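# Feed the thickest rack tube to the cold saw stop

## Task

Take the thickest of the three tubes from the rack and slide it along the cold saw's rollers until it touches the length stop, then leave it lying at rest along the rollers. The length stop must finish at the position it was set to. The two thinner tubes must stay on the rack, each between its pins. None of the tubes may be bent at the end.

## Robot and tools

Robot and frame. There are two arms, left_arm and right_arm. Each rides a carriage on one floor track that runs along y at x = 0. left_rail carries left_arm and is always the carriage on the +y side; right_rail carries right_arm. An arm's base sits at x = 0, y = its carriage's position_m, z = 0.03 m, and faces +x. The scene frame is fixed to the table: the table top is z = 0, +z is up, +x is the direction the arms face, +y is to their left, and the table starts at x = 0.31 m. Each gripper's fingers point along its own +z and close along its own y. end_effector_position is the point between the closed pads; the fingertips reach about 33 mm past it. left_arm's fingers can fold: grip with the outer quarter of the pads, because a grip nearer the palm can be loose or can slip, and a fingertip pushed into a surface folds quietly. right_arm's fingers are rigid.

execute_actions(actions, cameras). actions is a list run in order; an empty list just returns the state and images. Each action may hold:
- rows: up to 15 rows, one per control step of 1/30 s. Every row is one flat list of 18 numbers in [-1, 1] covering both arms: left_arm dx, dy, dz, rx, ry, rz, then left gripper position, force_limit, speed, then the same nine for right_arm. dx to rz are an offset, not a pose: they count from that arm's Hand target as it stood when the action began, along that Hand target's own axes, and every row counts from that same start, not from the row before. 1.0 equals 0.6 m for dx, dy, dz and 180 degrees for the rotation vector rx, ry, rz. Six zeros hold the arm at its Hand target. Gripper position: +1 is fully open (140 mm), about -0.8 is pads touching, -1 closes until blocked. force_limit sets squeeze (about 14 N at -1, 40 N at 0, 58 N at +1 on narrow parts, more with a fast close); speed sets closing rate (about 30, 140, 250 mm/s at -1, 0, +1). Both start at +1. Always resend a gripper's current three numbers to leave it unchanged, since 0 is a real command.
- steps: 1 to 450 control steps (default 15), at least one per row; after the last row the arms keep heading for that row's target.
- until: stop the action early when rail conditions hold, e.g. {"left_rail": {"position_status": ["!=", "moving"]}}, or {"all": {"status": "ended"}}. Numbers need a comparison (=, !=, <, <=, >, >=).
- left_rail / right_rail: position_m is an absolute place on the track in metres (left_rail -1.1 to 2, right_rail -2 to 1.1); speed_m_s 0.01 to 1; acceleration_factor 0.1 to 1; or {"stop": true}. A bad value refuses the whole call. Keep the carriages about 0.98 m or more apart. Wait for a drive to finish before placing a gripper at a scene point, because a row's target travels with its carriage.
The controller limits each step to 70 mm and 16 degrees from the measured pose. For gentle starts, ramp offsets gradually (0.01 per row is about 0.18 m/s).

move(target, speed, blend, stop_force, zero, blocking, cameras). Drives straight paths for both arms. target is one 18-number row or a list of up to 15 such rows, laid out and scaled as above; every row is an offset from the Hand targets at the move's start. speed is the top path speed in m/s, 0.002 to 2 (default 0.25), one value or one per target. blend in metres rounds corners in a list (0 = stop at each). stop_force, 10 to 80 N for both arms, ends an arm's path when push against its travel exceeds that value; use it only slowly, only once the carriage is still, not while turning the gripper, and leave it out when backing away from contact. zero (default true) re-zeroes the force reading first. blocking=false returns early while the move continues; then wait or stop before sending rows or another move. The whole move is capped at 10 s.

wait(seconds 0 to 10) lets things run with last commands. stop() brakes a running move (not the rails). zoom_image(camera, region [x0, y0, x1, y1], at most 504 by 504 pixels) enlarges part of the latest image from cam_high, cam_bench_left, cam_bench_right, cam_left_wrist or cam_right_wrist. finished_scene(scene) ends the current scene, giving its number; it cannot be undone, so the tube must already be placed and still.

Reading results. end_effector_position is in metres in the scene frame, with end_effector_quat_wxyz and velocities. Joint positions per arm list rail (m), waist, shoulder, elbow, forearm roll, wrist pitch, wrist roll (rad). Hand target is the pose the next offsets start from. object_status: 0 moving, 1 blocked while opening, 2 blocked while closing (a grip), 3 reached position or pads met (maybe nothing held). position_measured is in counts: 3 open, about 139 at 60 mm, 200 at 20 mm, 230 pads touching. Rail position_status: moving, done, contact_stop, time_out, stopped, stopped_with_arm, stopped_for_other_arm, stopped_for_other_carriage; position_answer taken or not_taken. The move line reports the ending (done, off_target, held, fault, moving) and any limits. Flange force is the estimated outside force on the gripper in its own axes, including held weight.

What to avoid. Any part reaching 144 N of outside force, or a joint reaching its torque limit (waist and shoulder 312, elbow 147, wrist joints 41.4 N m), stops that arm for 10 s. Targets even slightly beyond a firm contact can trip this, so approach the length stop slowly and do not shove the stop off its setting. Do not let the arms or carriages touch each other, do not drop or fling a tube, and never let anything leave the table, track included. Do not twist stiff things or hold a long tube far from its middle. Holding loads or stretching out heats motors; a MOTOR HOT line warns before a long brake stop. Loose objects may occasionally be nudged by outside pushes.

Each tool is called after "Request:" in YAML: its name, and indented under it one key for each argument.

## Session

Request:
execute_actions:
  actions: []

Scene clock: 0.00 s.
left_arm: end_effector_position=(+0.6600, +1.1993, +0.4937) position_measured=3 object_status=3 end_effector_quat_wxyz=(+0.000, +1.000, +0.000, +0.000) | right_arm: end_effector_position=(+0.6600, -0.7559, +0.4937) position_measured=3 object_status=3 end_effector_quat_wxyz=(+0.000, +1.000, +0.000, +0.000)
Joint positions: left_arm=[1.2 -0.053 0.164 1.35 0 1.628 1.518] | right_arm=[-0.755 -0.053 0.164 1.35 0 1.628 1.518]
Joint velocities: within noise
Joint torques (N m): no reading
Flange force (N): no reading
Hand target: left_arm +0.6600, +1.1993, +0.4937; +0.000, +1.000, +0.000, +0.000 | right_arm +0.6600, -0.7559, +0.4937; +0.000, +1.000, +0.000, +0.000
Tool commands: left_gripper/position=+1.0 left_gripper/force_limit=+1.0 left_gripper/speed=+1.0 right_gripper/position=+1.0 right_gripper/force_limit=+1.0 right_gripper/speed=+1.0
left_rail: position_m=1.200 position_status=done
right_rail: position_m=-0.755 position_status=done
camera_calibration:
cam_left_wrist: T_world_to_cam=[[-0.0332606, -0.999429, -0.00593015, 1.23301], [-0.944465, 0.0294894, 0.327287, 0.429755], [-0.326926, 0.0164866, -0.944906, 0.803914], [0, 0, 0, 1]] pos_world=[0.709719, 1.20638, 0.626282]
cam_right_wrist: T_world_to_cam=[[-0.00624682, -0.99965, 0.0257078, -0.756592], [-0.933166, 0.0150671, 0.35913, 0.449645], [-0.359392, -0.0217463, -0.932933, 0.826301], [0, 0, 0, 1]] pos_world=[0.711833, -0.745133, 0.628853]

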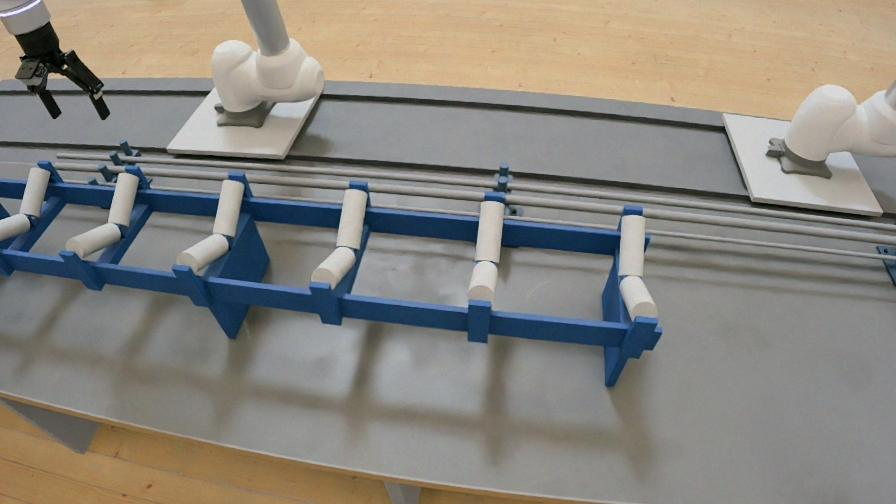

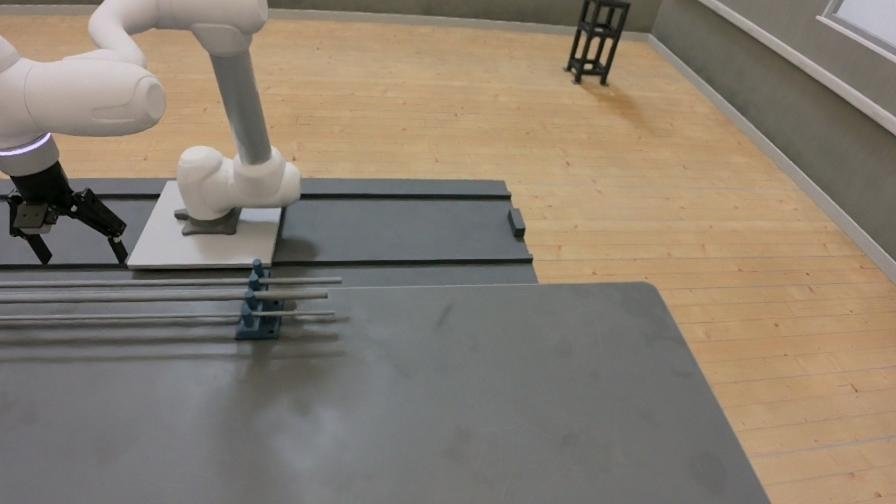

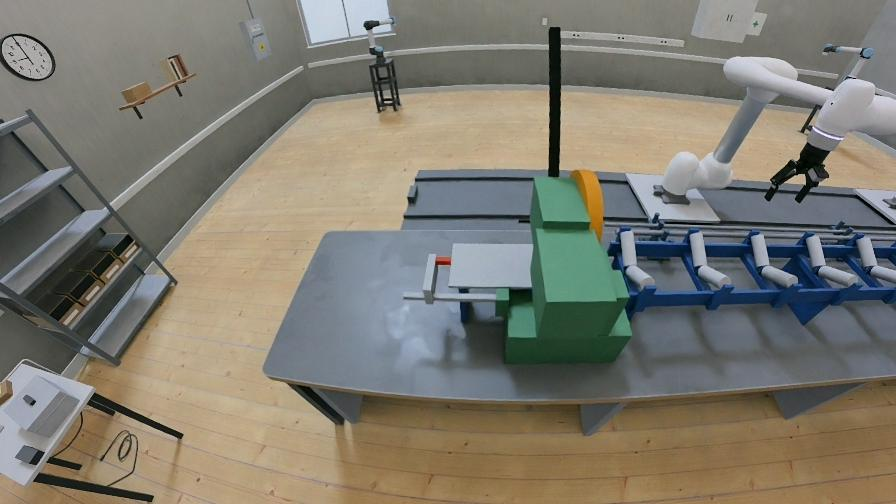

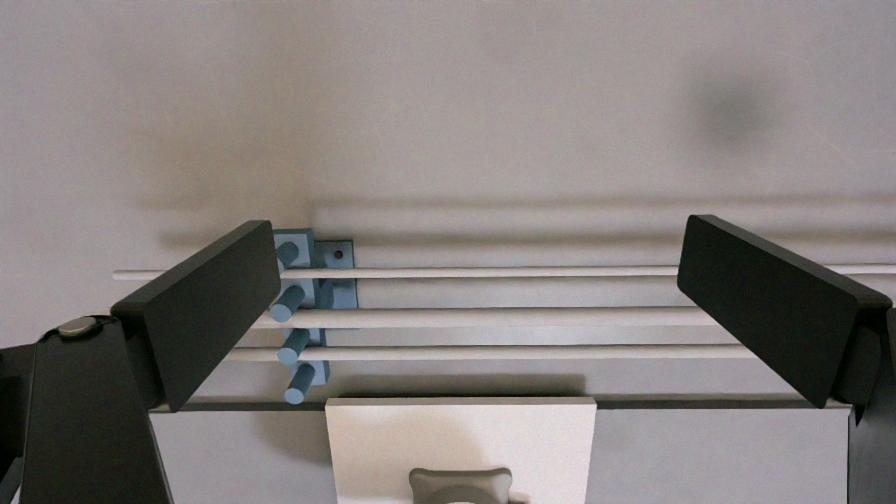

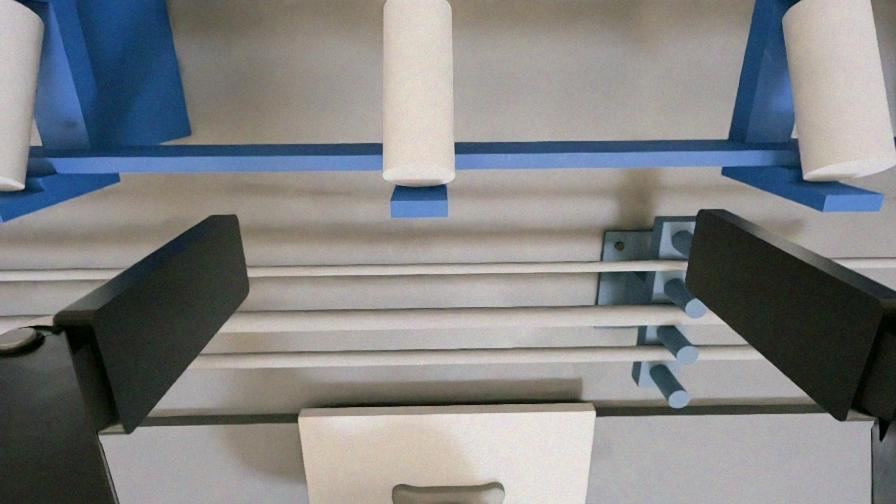

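Request:
zoom_image:
  camera: "cam_bench_right"
  region: [580, 190, 800, 330]

Request:
zoom_image:
  camera: "cam_bench_left"
  region: [200, 240, 400, 360]

Request:
zoom_image:
  camera: "cam_high"
  region: [20, 130, 240, 250]

Scaled by 2.291 from the camera's 896x504 image, which has a finer 1280x720 frame.

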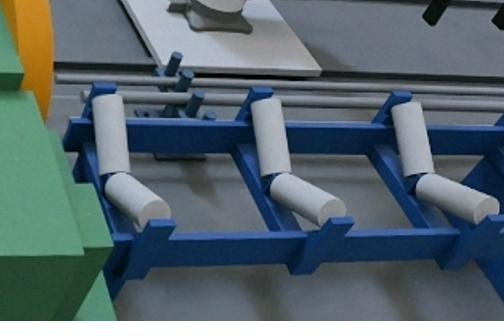

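Scaled by 2.520 from the camera's 896x504 image, which has a finer 1280x720 frame.

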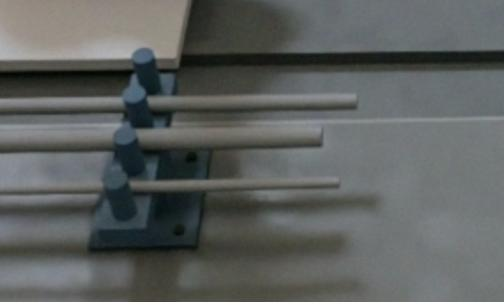

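Scaled by 2.291 from the camera's 896x504 image, which has a finer 1280x720 frame.

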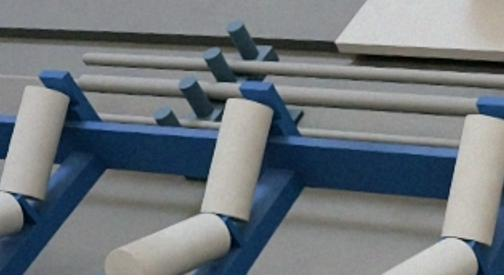

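Request:
execute_actions:
  actions:
    - {"left_rail":{"position_m":0.88},"right_rail":{"position_m":-0.52},"steps":300,"until":{"all":{"status":"ended"}}}
  cameras: []

Request:
move:
  target: [-0.357,0,0.38,0,0,0.5,-0.31,-1,0,-0.357,0,0.38,0,0,0.5,-0.31,-1,0]
  cameras: ["cam_left_wrist","cam_right_wrist"]

Scene clock: 25.93 s.
left_arm: end_effector_position=(+0.6600, +0.8796, +0.4937) position_measured=3 object_status=3 end_effector_quat_wxyz=(+0.000, +1.000, +0.000, +0.000) | right_arm: end_effector_position=(+0.6600, -0.5206, +0.4937) position_measured=3 object_status=3 end_effector_quat_wxyz=(+0.000, +1.000, +0.000, +0.000) end_effector_velocity=(+0.000, +0.001, +0.000) end_effector_angular_velocity=(+0.004, -0.001, -0.003)
Joint positions: left_arm=[0.88 -0.053 0.164 1.35 0 1.628 1.518] | right_arm=[-0.52 -0.053 0.164 1.35 0 1.628 1.518]
Joint velocities: left_arm=[within noise] | right_arm=[0.001 -0.002 0 0 0.004 -0.001 0.001]
Joint torques (N m): left_arm=[-1.05 -60.28 -42.98 3.91 -0.1 -0.18] | right_arm=[2.38 -54.09 -39.97 4.17 -0.24 0.26]
Flange force (N): left_arm=[-0.4 -1.7 0.5] | right_arm=[-3.7 4.3 -2.9]
Hand target: left_arm +0.6600, +0.8796, +0.4937; +0.000, +1.000, +0.000, +0.000 | right_arm +0.6600, -0.5206, +0.4937; +0.000, +1.000, +0.000, +0.000
Tool commands: left_gripper/position=+1.0 left_gripper/force_limit=+1.0 left_gripper/speed=+1.0 right_gripper/position=+1.0 right_gripper/force_limit=+1.0 right_gripper/speed=+1.0
left_rail: position_m=0.880 position_status=done
right_rail: position_m=-0.520 position_status=done
No camera images: "cameras" was empty.

Scene clock: 29.47 s.
left_arm: end_effector_position=(+0.4458, +0.8794, +0.2657) position_measured=168 object_status=3 end_effector_quat_wxyz=(+0.000, +0.707, -0.707, +0.000) | right_arm: end_effector_position=(+0.4458, -0.5206, +0.2657) position_measured=168 object_status=3 end_effector_quat_wxyz=(+0.000, +0.707, -0.707, +0.000)
Joint positions: left_arm=[0.88 -0.079 -0.126 2.061 0 1.206 3.063] | right_arm=[-0.52 -0.079 -0.126 2.061 0 1.206 3.063]
Joint torques (N m): left_arm=[-1.58 -26.84 -40.13 3.66 -0.05 -0.29] | right_arm=[2.44 -22.66 -37.28 3.79 -0.15 0.23]
Flange force (N): left_arm=[-4.2 0.1 0.2] | right_arm=[5.9 4.1 -4.7]
Hand target: left_arm +0.4458, +0.8795, +0.2657; +0.000, +0.707, -0.707, +0.000 | right_arm +0.4458, -0.5205, +0.2657; +0.000, +0.707, -0.707, +0.000
Off the commanded pose: left_arm 0.000 m, 0 deg | right_arm 0.000 m, 0 deg.
left_rail: position_m=0.880 position_status=done
right_rail: position_m=-0.520 position_status=done
move: done
camera_calibration:
cam_left_wrist: T_world_to_cam=[[-0.999426, 0.0333556, -0.00589601, 0.427293], [0.0295898, 0.94445, 0.32732, -0.927359], [0.0164864, 0.326958, -0.944895, 0.0975976], [0, 0, 0, 1]] pos_world=[0.452879, 0.829681, 0.398282]
cam_right_wrist: T_world_to_cam=[[-0.999649, 0.00646918, 0.0256848, 0.449714], [0.0152663, 0.933164, 0.359128, 0.383248], [-0.0216449, 0.359394, -0.932935, 0.589578], [0, 0, 0, 1]] pos_world=[0.456467, -0.572433, 0.400853]
Images, in order (width x height): cam_left_wrist 896x504, cam_right_wrist 896x504.

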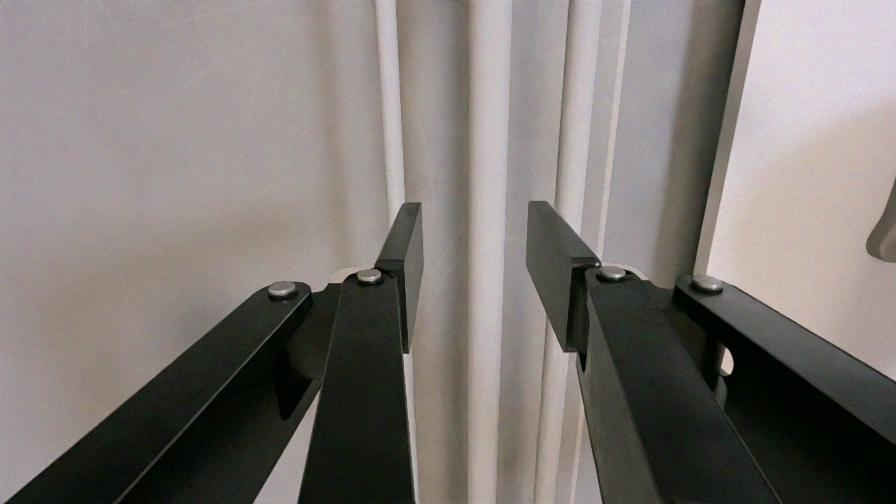

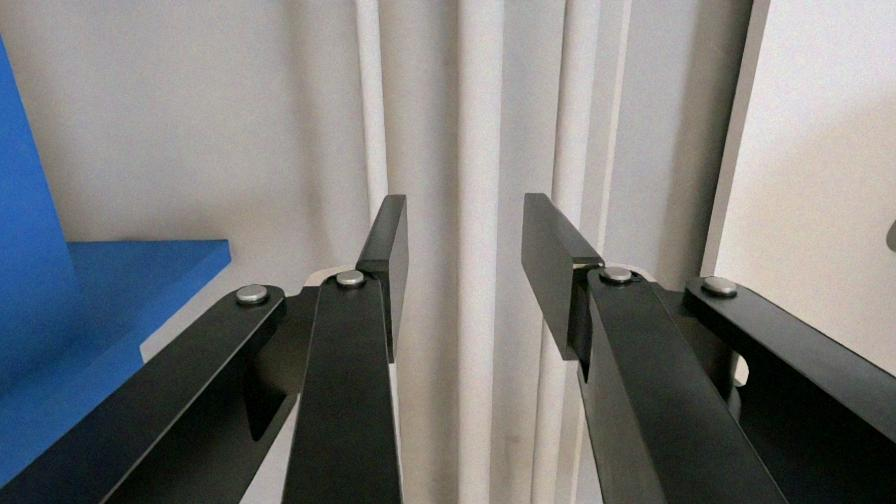

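Request:
move:
  target: [0,0.0265,0.135,0,0,0,-0.31,-1,0,0,0.0255,0.135,0,0,0,-0.31,-1,0]
  cameras: ["cam_left_wrist","cam_right_wrist"]

Scene clock: 35.57 s.
left_arm: end_effector_position=(+0.4299, +0.8794, +0.1847) position_measured=168 object_status=3 end_effector_quat_wxyz=(+0.000, +0.707, -0.707, +0.000) | right_arm: end_effector_position=(+0.4305, -0.5205, +0.1847) position_measured=168 object_status=3 end_effector_quat_wxyz=(+0.000, +0.707, -0.707, +0.000)
Joint positions: left_arm=[0.88 -0.082 -0.087 2.188 0 1.04 3.06] | right_arm=[-0.52 -0.081 -0.086 2.187 0 1.04 3.06]
Joint torques (N m): left_arm=[-1.77 -27.94 -36.73 3.26 0.03 -0.21] | right_arm=[2.44 -24.01 -34.7 3.49 -0.16 0.26]
Flange force (N): left_arm=[-4.5 -1.3 1.0] | right_arm=[6.4 3.9 -4.9]
Hand target: left_arm +0.4299, +0.8795, +0.1847; +0.000, +0.707, -0.707, +0.000 | right_arm +0.4305, -0.5205, +0.1847; +0.000, +0.707, -0.707, +0.000
Off the commanded pose: left_arm 0.000 m, 0 deg | right_arm 0.000 m, 0 deg.
left_rail: position_m=0.880 position_status=done
right_rail: position_m=-0.520 position_status=done
move: done
camera_calibration:
cam_left_wrist: T_world_to_cam=[[-0.999432, 0.0331652, -0.00596817, 0.411108], [0.0293884, 0.944499, 0.327198, -0.900321], [0.0164885, 0.326837, -0.944937, 0.0215298], [0, 0, 0, 1]] pos_world=[0.436979, 0.829681, 0.317382]
cam_right_wrist: T_world_to_cam=[[-0.999652, 0.00628469, 0.0256144, 0.436417], [0.0150668, 0.933199, 0.359044, 0.412612], [-0.0216469, 0.359305, -0.932969, 0.513605], [0, 0, 0, 1]] pos_world=[0.441166, -0.572332, 0.319853]
Images, in order (width x height): cam_left_wrist 896x504, cam_right_wrist 896x504.

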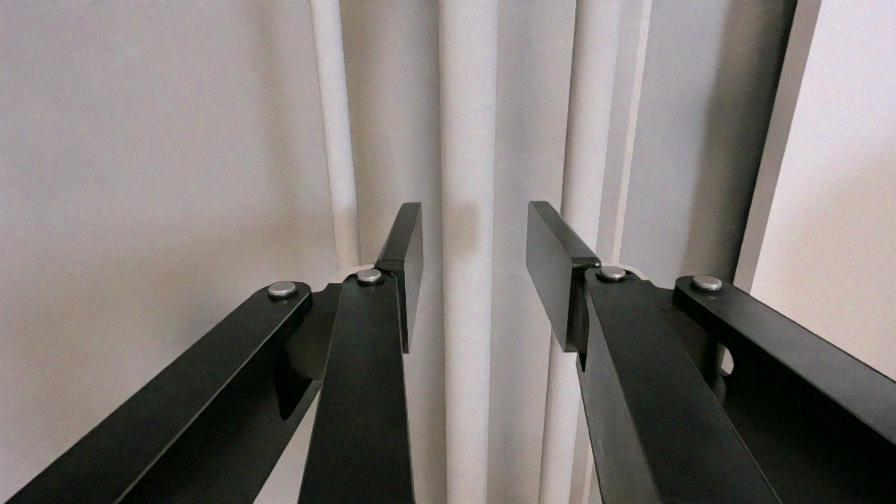

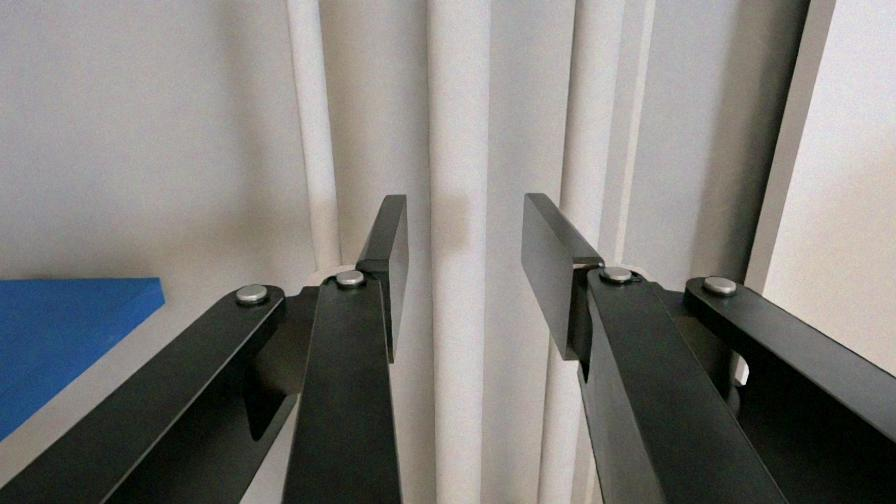

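Request:
move:
  target: [0,0,0.083,0,0,0,-0.31,-1,0,0,0,0.083,0,0,0,-0.31,-1,0]
  cameras: ["cam_left_wrist","cam_right_wrist"]
  speed: 0.1

Scene clock: 42.67 s.
left_arm: end_effector_position=(+0.4299, +0.8795, +0.1349) position_measured=168 object_status=3 end_effector_quat_wxyz=(+0.000, +0.707, -0.707, +0.000) | right_arm: end_effector_position=(+0.4305, -0.5205, +0.1349) position_measured=168 object_status=3 end_effector_quat_wxyz=(+0.000, +0.707, -0.707, +0.000)
Joint positions: left_arm=[0.88 -0.082 -0.031 2.244 0 0.929 3.06] | right_arm=[-0.52 -0.081 -0.03 2.243 0 0.929 3.06]
Joint torques (N m): left_arm=[-1.42 -31.03 -34.09 3 0.01 -0.28] | right_arm=[2.61 -27 -31.82 3.27 -0.15 0.29]
Flange force (N): left_arm=[-4.1 -0.2 -0.1] | right_arm=[6.8 3.1 -5.7]
Hand target: left_arm +0.4299, +0.8795, +0.1349; +0.000, +0.707, -0.707, +0.000 | right_arm +0.4305, -0.5205, +0.1349; +0.000, +0.707, -0.707, +0.000
Off the commanded pose: left_arm 0.000 m, 0 deg | right_arm 0.000 m, 0 deg.
left_rail: position_m=0.880 position_status=done
right_rail: position_m=-0.520 position_status=done
move: done
camera_calibration:
cam_left_wrist: T_world_to_cam=[[-0.999429, 0.0332606, -0.00593015, 0.41072], [0.0294894, 0.944465, 0.327287, -0.884067], [0.0164866, 0.326926, -0.944906, -0.0256088], [0, 0, 0, 1]] pos_world=[0.436979, 0.829681, 0.267582]
cam_right_wrist: T_world_to_cam=[[-0.999652, 0.00628208, 0.0256143, 0.437691], [0.0150664, 0.933165, 0.359132, 0.43045], [-0.0216463, 0.359393, -0.932935, 0.467184], [0, 0, 0, 1]] pos_world=[0.441166, -0.572333, 0.270053]
Images, in order (width x height): cam_left_wrist 896x504, cam_right_wrist 896x504.

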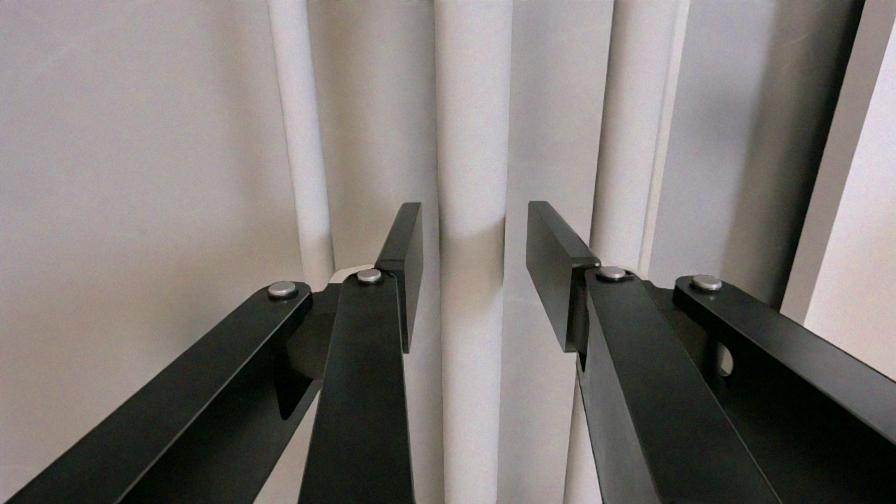

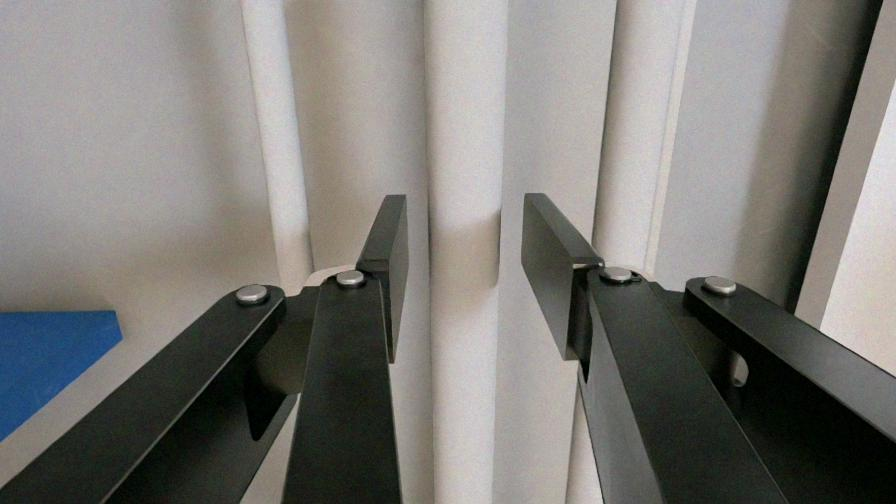

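Request:
move:
  target: [0,-0.0037,0.018,0,0,0,-0.31,-1,0,0,-0.0012,0.019,0,0,0,-0.31,-1,0]
  cameras: []
  speed: 0.1

Request:
move:
  target: [0,0,0,0,0,0,-1,-0.5,-1,0,0,0,0,0,0,-1,-0.5,-1]
  cameras: ["cam_left_wrist","cam_right_wrist"]

Scene clock: 48.60 s.
left_arm: end_effector_position=(+0.4321, +0.8795, +0.1241) position_measured=168 object_status=3 end_effector_quat_wxyz=(+0.000, +0.707, -0.707, +0.000) | right_arm: end_effector_position=(+0.4312, -0.5205, +0.1235) position_measured=168 object_status=3 end_effector_quat_wxyz=(+0.000, +0.707, -0.707, +0.000)
Joint positions: left_arm=[0.88 -0.081 -0.014 2.252 0 0.904 3.06] | right_arm=[-0.52 -0.081 -0.014 2.254 0 0.902 3.06]
Joint torques (N m): left_arm=[-1.86 -32.02 -33.92 2.88 0.03 -0.24] | right_arm=[2.4 -28.08 -31.17 3.18 -0.21 0.28]
Flange force (N): left_arm=[-5.1 0.7 0.4] | right_arm=[6.4 3.3 -6.3]
Hand target: left_arm +0.4321, +0.8795, +0.1241; +0.000, +0.707, -0.707, +0.000 | right_arm +0.4312, -0.5205, +0.1235; +0.000, +0.707, -0.707, +0.000
Off the commanded pose: left_arm 0.000 m, 0 deg | right_arm 0.000 m, 0 deg.
left_rail: position_m=0.880 position_status=done
right_rail: position_m=-0.520 position_status=done
move: done
No camera images: "cameras" was empty.

Scene clock: 49.37 s.
left_arm: end_effector_position=(+0.4320, +0.8795, +0.1240) position_measured=193 object_status=0 end_effector_quat_wxyz=(+0.000, +0.707, -0.707, +0.000) | right_arm: end_effector_position=(+0.4312, -0.5205, +0.1234) position_measured=193 object_status=0 end_effector_quat_wxyz=(+0.000, +0.707, -0.707, +0.000)
Joint positions: left_arm=[0.88 -0.081 -0.014 2.252 0 0.904 3.06] | right_arm=[-0.52 -0.081 -0.014 2.254 0 0.902 3.06]
Joint torques (N m): left_arm=[-1.65 -31.38 -34.19 2.96 -0.52 -0.27] | right_arm=[2.3 -27.7 -30.76 3.16 0.03 0.32]
Flange force (N): left_arm=[-4.6 1.8 -0.9] | right_arm=[6.1 2.8 -6.1]
Hand target: left_arm +0.4321, +0.8795, +0.1241; +0.000, +0.707, -0.707, +0.000 | right_arm +0.4312, -0.5205, +0.1235; +0.000, +0.707, -0.707, +0.000
Off the commanded pose: left_arm 0.000 m, 0 deg | right_arm 0.000 m, 0 deg.
left_rail: position_m=0.880 position_status=done
right_rail: position_m=-0.520 position_status=done
move: done
camera_calibration:
cam_left_wrist: T_world_to_cam=[[-0.999431, 0.0332266, -0.0058362, 0.412759], [0.0294881, 0.944466, 0.327285, -0.880561], [0.0163866, 0.326926, -0.944908, -0.0358989], [0, 0, 0, 1]] pos_world=[0.439079, 0.829681, 0.256682]
cam_right_wrist: T_world_to_cam=[[-0.999652, 0.00628208, 0.0256143, 0.438783], [0.0150664, 0.933165, 0.359132, 0.434532], [-0.0216463, 0.359393, -0.932935, 0.456566], [0, 0, 0, 1]] pos_world=[0.441966, -0.572333, 0.258653]
Images, in order (width x height): cam_left_wrist 896x504, cam_right_wrist 896x504.

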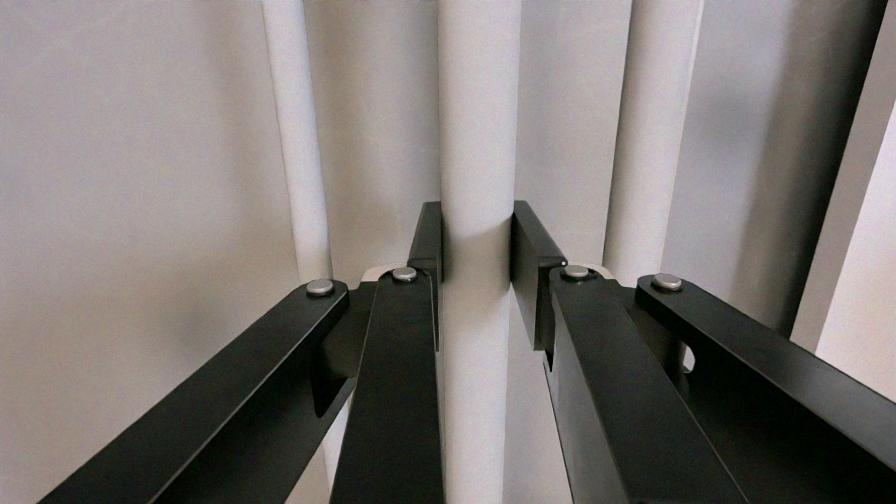

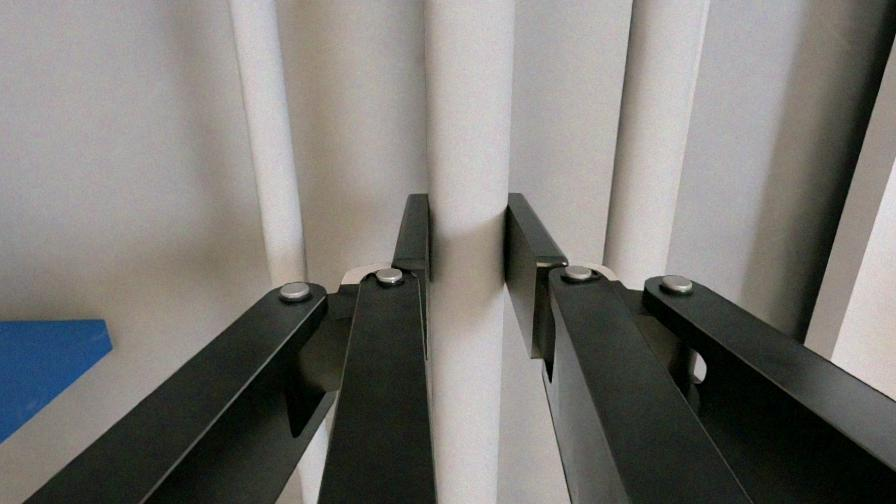

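Request:
move:
  target:
    - [0,0,-0.58,0,0,0,-1,-0.5,-1,0,0,-0.58,0,0,0,-1,-0.5,-1]
    - [0.11,-0.555,-0.58,0,0,0,-1,-0.5,-1,0.11,-0.5565,-0.58,0,0,0,-1,-0.5,-1]
    - [0.11,-0.555,-0.313,0,0,0,-1,-0.5,-1,0.11,-0.5565,-0.313,0,0,0,-1,-0.5,-1]
  speed: 0.17
  blend: [0.03,0.03,0]
  cameras: ["cam_high","cam_bench_left","cam_bench_right","cam_right_wrist"]

Request:
zoom_image:
  camera: "cam_high"
  region: [440, 150, 700, 350]

Request:
zoom_image:
  camera: "cam_bench_right"
  region: [580, 190, 800, 330]

Scene clock: 62.77 s.
left_arm: end_effector_position=(+0.7651, +0.8135, +0.3119) position_measured=193 object_status=2 end_effector_quat_wxyz=(+0.000, +0.707, -0.707, +0.000) | right_arm: end_effector_position=(+0.7651, -0.5865, +0.3112) position_measured=193 object_status=2 end_effector_quat_wxyz=(+0.000, +0.707, -0.707, +0.000)
Joint positions: left_arm=[0.88 -0.132 0.364 1.419 0 1.359 3.01] | right_arm=[-0.52 -0.132 0.364 1.419 0 1.358 3.01]
Joint torques (N m): left_arm=[2.33 -85.63 -46.79 5.45 0.16 -0.28] | right_arm=[-1.57 -78.09 -43.97 2.3 -0.35 0.26]
Flange force (N): left_arm=[3.0 1.1 9.7] | right_arm=[-2.4 6.1 3.6]
Hand target: left_arm +0.7651, +0.8135, +0.3119; +0.000, +0.707, -0.707, +0.000 | right_arm +0.7651, -0.5865, +0.3113; +0.000, +0.707, -0.707, +0.000
Off the commanded pose: left_arm 0.000 m, 0 deg | right_arm 0.000 m, 0 deg.
left_rail: position_m=0.880 position_status=done
right_rail: position_m=-0.520 position_status=done
move: done
camera_calibration:
cam_right_wrist: T_world_to_cam=[[-0.99965, 0.00624682, 0.0257078, 0.768105], [0.0150671, 0.933166, 0.35913, 0.423645], [-0.0217463, 0.359392, -0.932933, 0.662794], [0, 0, 0, 1]] pos_world=[0.775867, -0.638333, 0.446453]
Images, in order (width x height): cam_high 896x504, cam_bench_left 896x504, cam_bench_right 896x504, cam_right_wrist 896x504.

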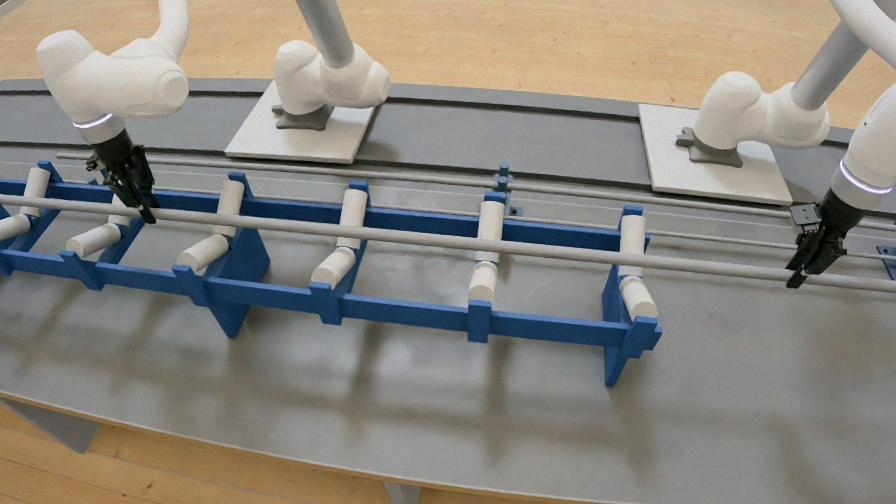

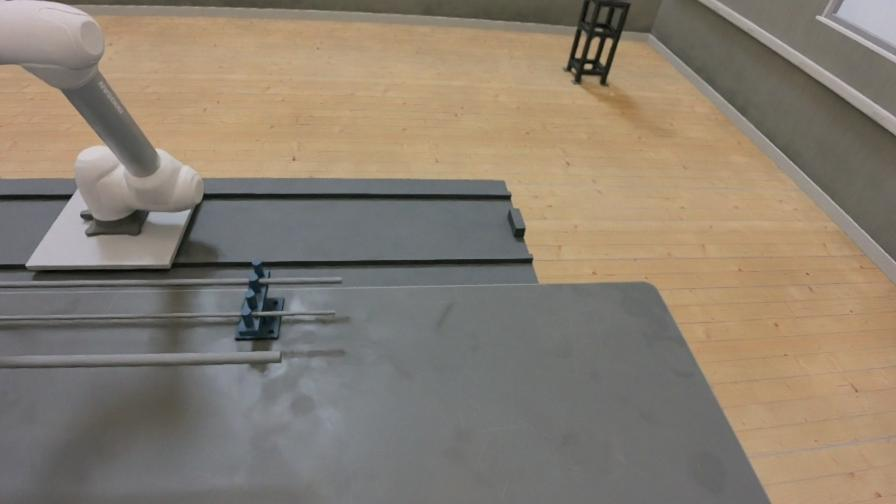

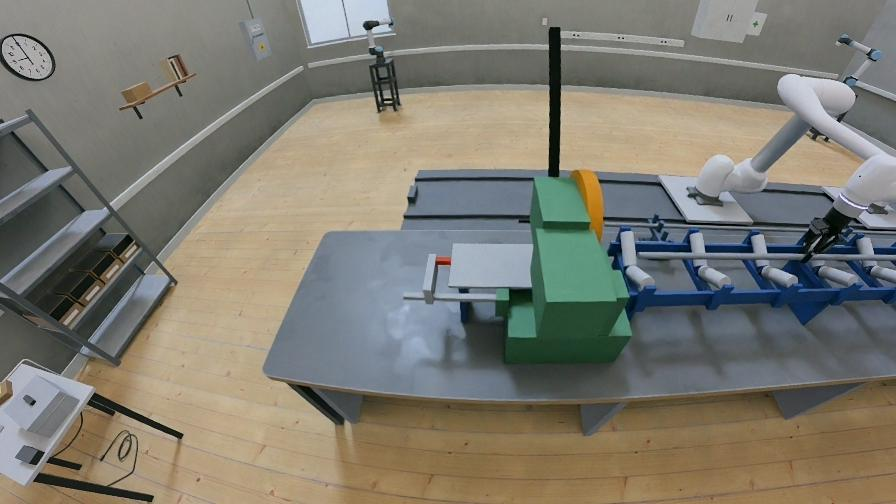

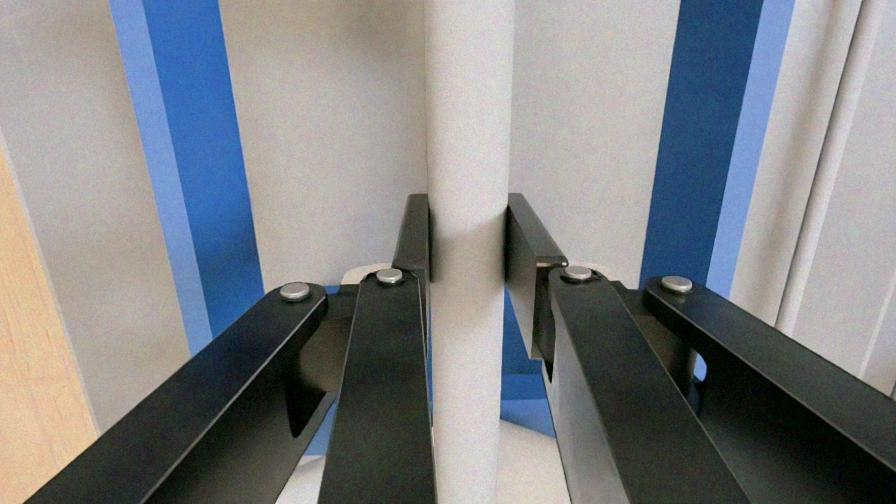

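Scaled by 1.938 from the camera's 896x504 image, which has a finer 1280x720 frame.

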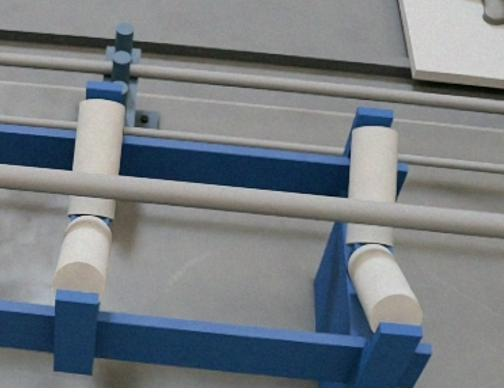

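Scaled by 2.291 from the camera's 896x504 image, which has a finer 1280x720 frame.

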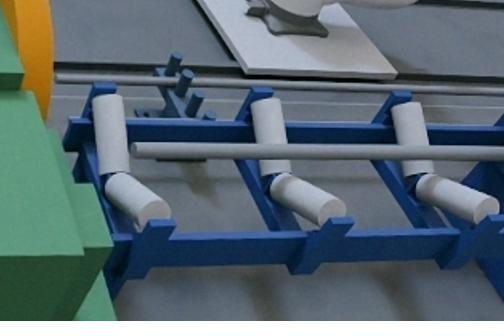

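Request:
move:
  target: [0,-0.004,0.025,0,0,0,-1,-0.5,-1,0,-0.004,0.025,0,0,0,-1,-0.5,-1]
  speed: 0.06
  cameras: []

Request:
move:
  target: [0,0,0.06,0,0,0,-1,-0.5,-1,0,0,0.06,0,0,0,-1,-0.5,-1]
  speed: 0.015
  stop_force: 12
  cameras: ["cam_bench_right","cam_right_wrist"]

Scene clock: 69.60 s.
left_arm: end_effector_position=(+0.7675, +0.8135, +0.2968) position_measured=193 object_status=2 end_effector_quat_wxyz=(+0.000, +0.707, -0.707, +0.000) | right_arm: end_effector_position=(+0.7675, -0.5865, +0.2962) position_measured=193 object_status=2 end_effector_quat_wxyz=(+0.000, +0.707, -0.707, +0.000)
Joint positions: left_arm=[0.88 -0.131 0.373 1.433 0 1.335 3.01] | right_arm=[-0.52 -0.131 0.373 1.434 0 1.334 3.01]
Joint torques (N m): left_arm=[2.35 -86.13 -45.61 5.32 0.15 -0.31] | right_arm=[-1.61 -79.06 -43.2 2.25 -0.38 0.29]
Flange force (N): left_arm=[3.1 -0.5 8.3] | right_arm=[-2.2 3.9 3.1]
Hand target: left_arm +0.7675, +0.8135, +0.2969; +0.000, +0.707, -0.707, +0.000 | right_arm +0.7675, -0.5865, +0.2963; +0.000, +0.707, -0.707, +0.000
Off the commanded pose: left_arm 0.000 m, 0 deg | right_arm 0.000 m, 0 deg.
left_rail: position_m=0.880 position_status=done
right_rail: position_m=-0.520 position_status=done
move: done
No camera images: "cameras" was empty.

Scene clock: 71.37 s.
left_arm: end_effector_position=(+0.7675, +0.8135, +0.2790) position_measured=193 object_status=2 end_effector_quat_wxyz=(+0.000, +0.707, -0.707, +0.000) | right_arm: end_effector_position=(+0.7675, -0.5865, +0.2785) position_measured=193 object_status=2 end_effector_quat_wxyz=(+0.000, +0.707, -0.707, +0.000)
Joint positions: left_arm=[0.88 -0.131 0.38 1.456 0 1.305 3.01] | right_arm=[-0.52 -0.131 0.381 1.457 0 1.304 3.01]
Joint torques (N m): left_arm=[1.45 -73.16 -37.9 5.25 -0.96 -0.31] | right_arm=[-0.75 -65.17 -37.24 2.76 -2.9 0.23]
Flange force (N): left_arm=[1.6 2.0 -7.3] | right_arm=[-1.7 12.0 -14.2]
Hand target: left_arm +0.7675, +0.8135, +0.2791; +0.000, +0.707, -0.707, +0.000 (not the last commanded pose) | right_arm +0.7675, -0.5865, +0.2785; +0.000, +0.707, -0.707, +0.000 (not the last commanded pose)
Off the commanded pose: left_arm 0.018 m, 0 deg | right_arm 0.018 m, 0 deg.
left_rail: position_m=0.880 position_status=done
right_rail: position_m=-0.520 position_status=done
move: contact (left_arm, right_arm)
camera_calibration:
cam_right_wrist: T_world_to_cam=[[-0.999656, 0.00622638, 0.0254857, 0.77143], [0.0149662, 0.933199, 0.359048, 0.435522], [-0.0215476, 0.359306, -0.932971, 0.632052], [0, 0, 0, 1]] pos_world=[0.778266, -0.638332, 0.413653]
Images, in order (width x height): cam_bench_right 896x504, cam_right_wrist 896x504.

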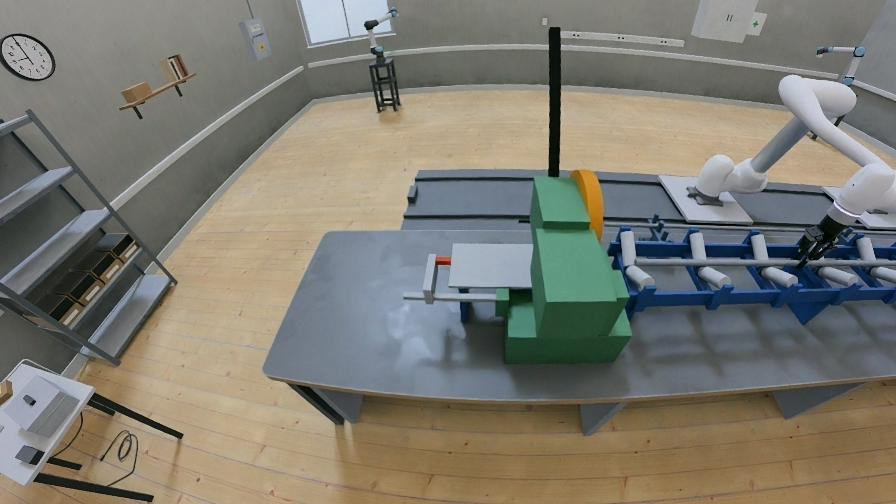

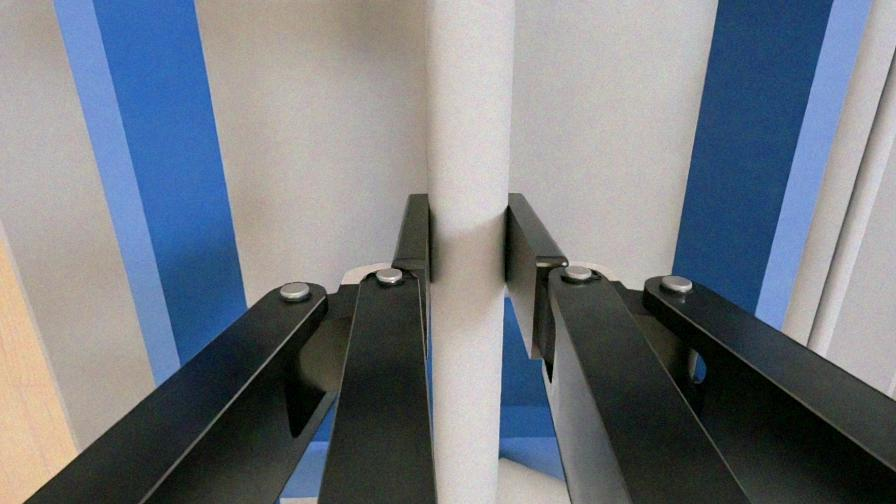

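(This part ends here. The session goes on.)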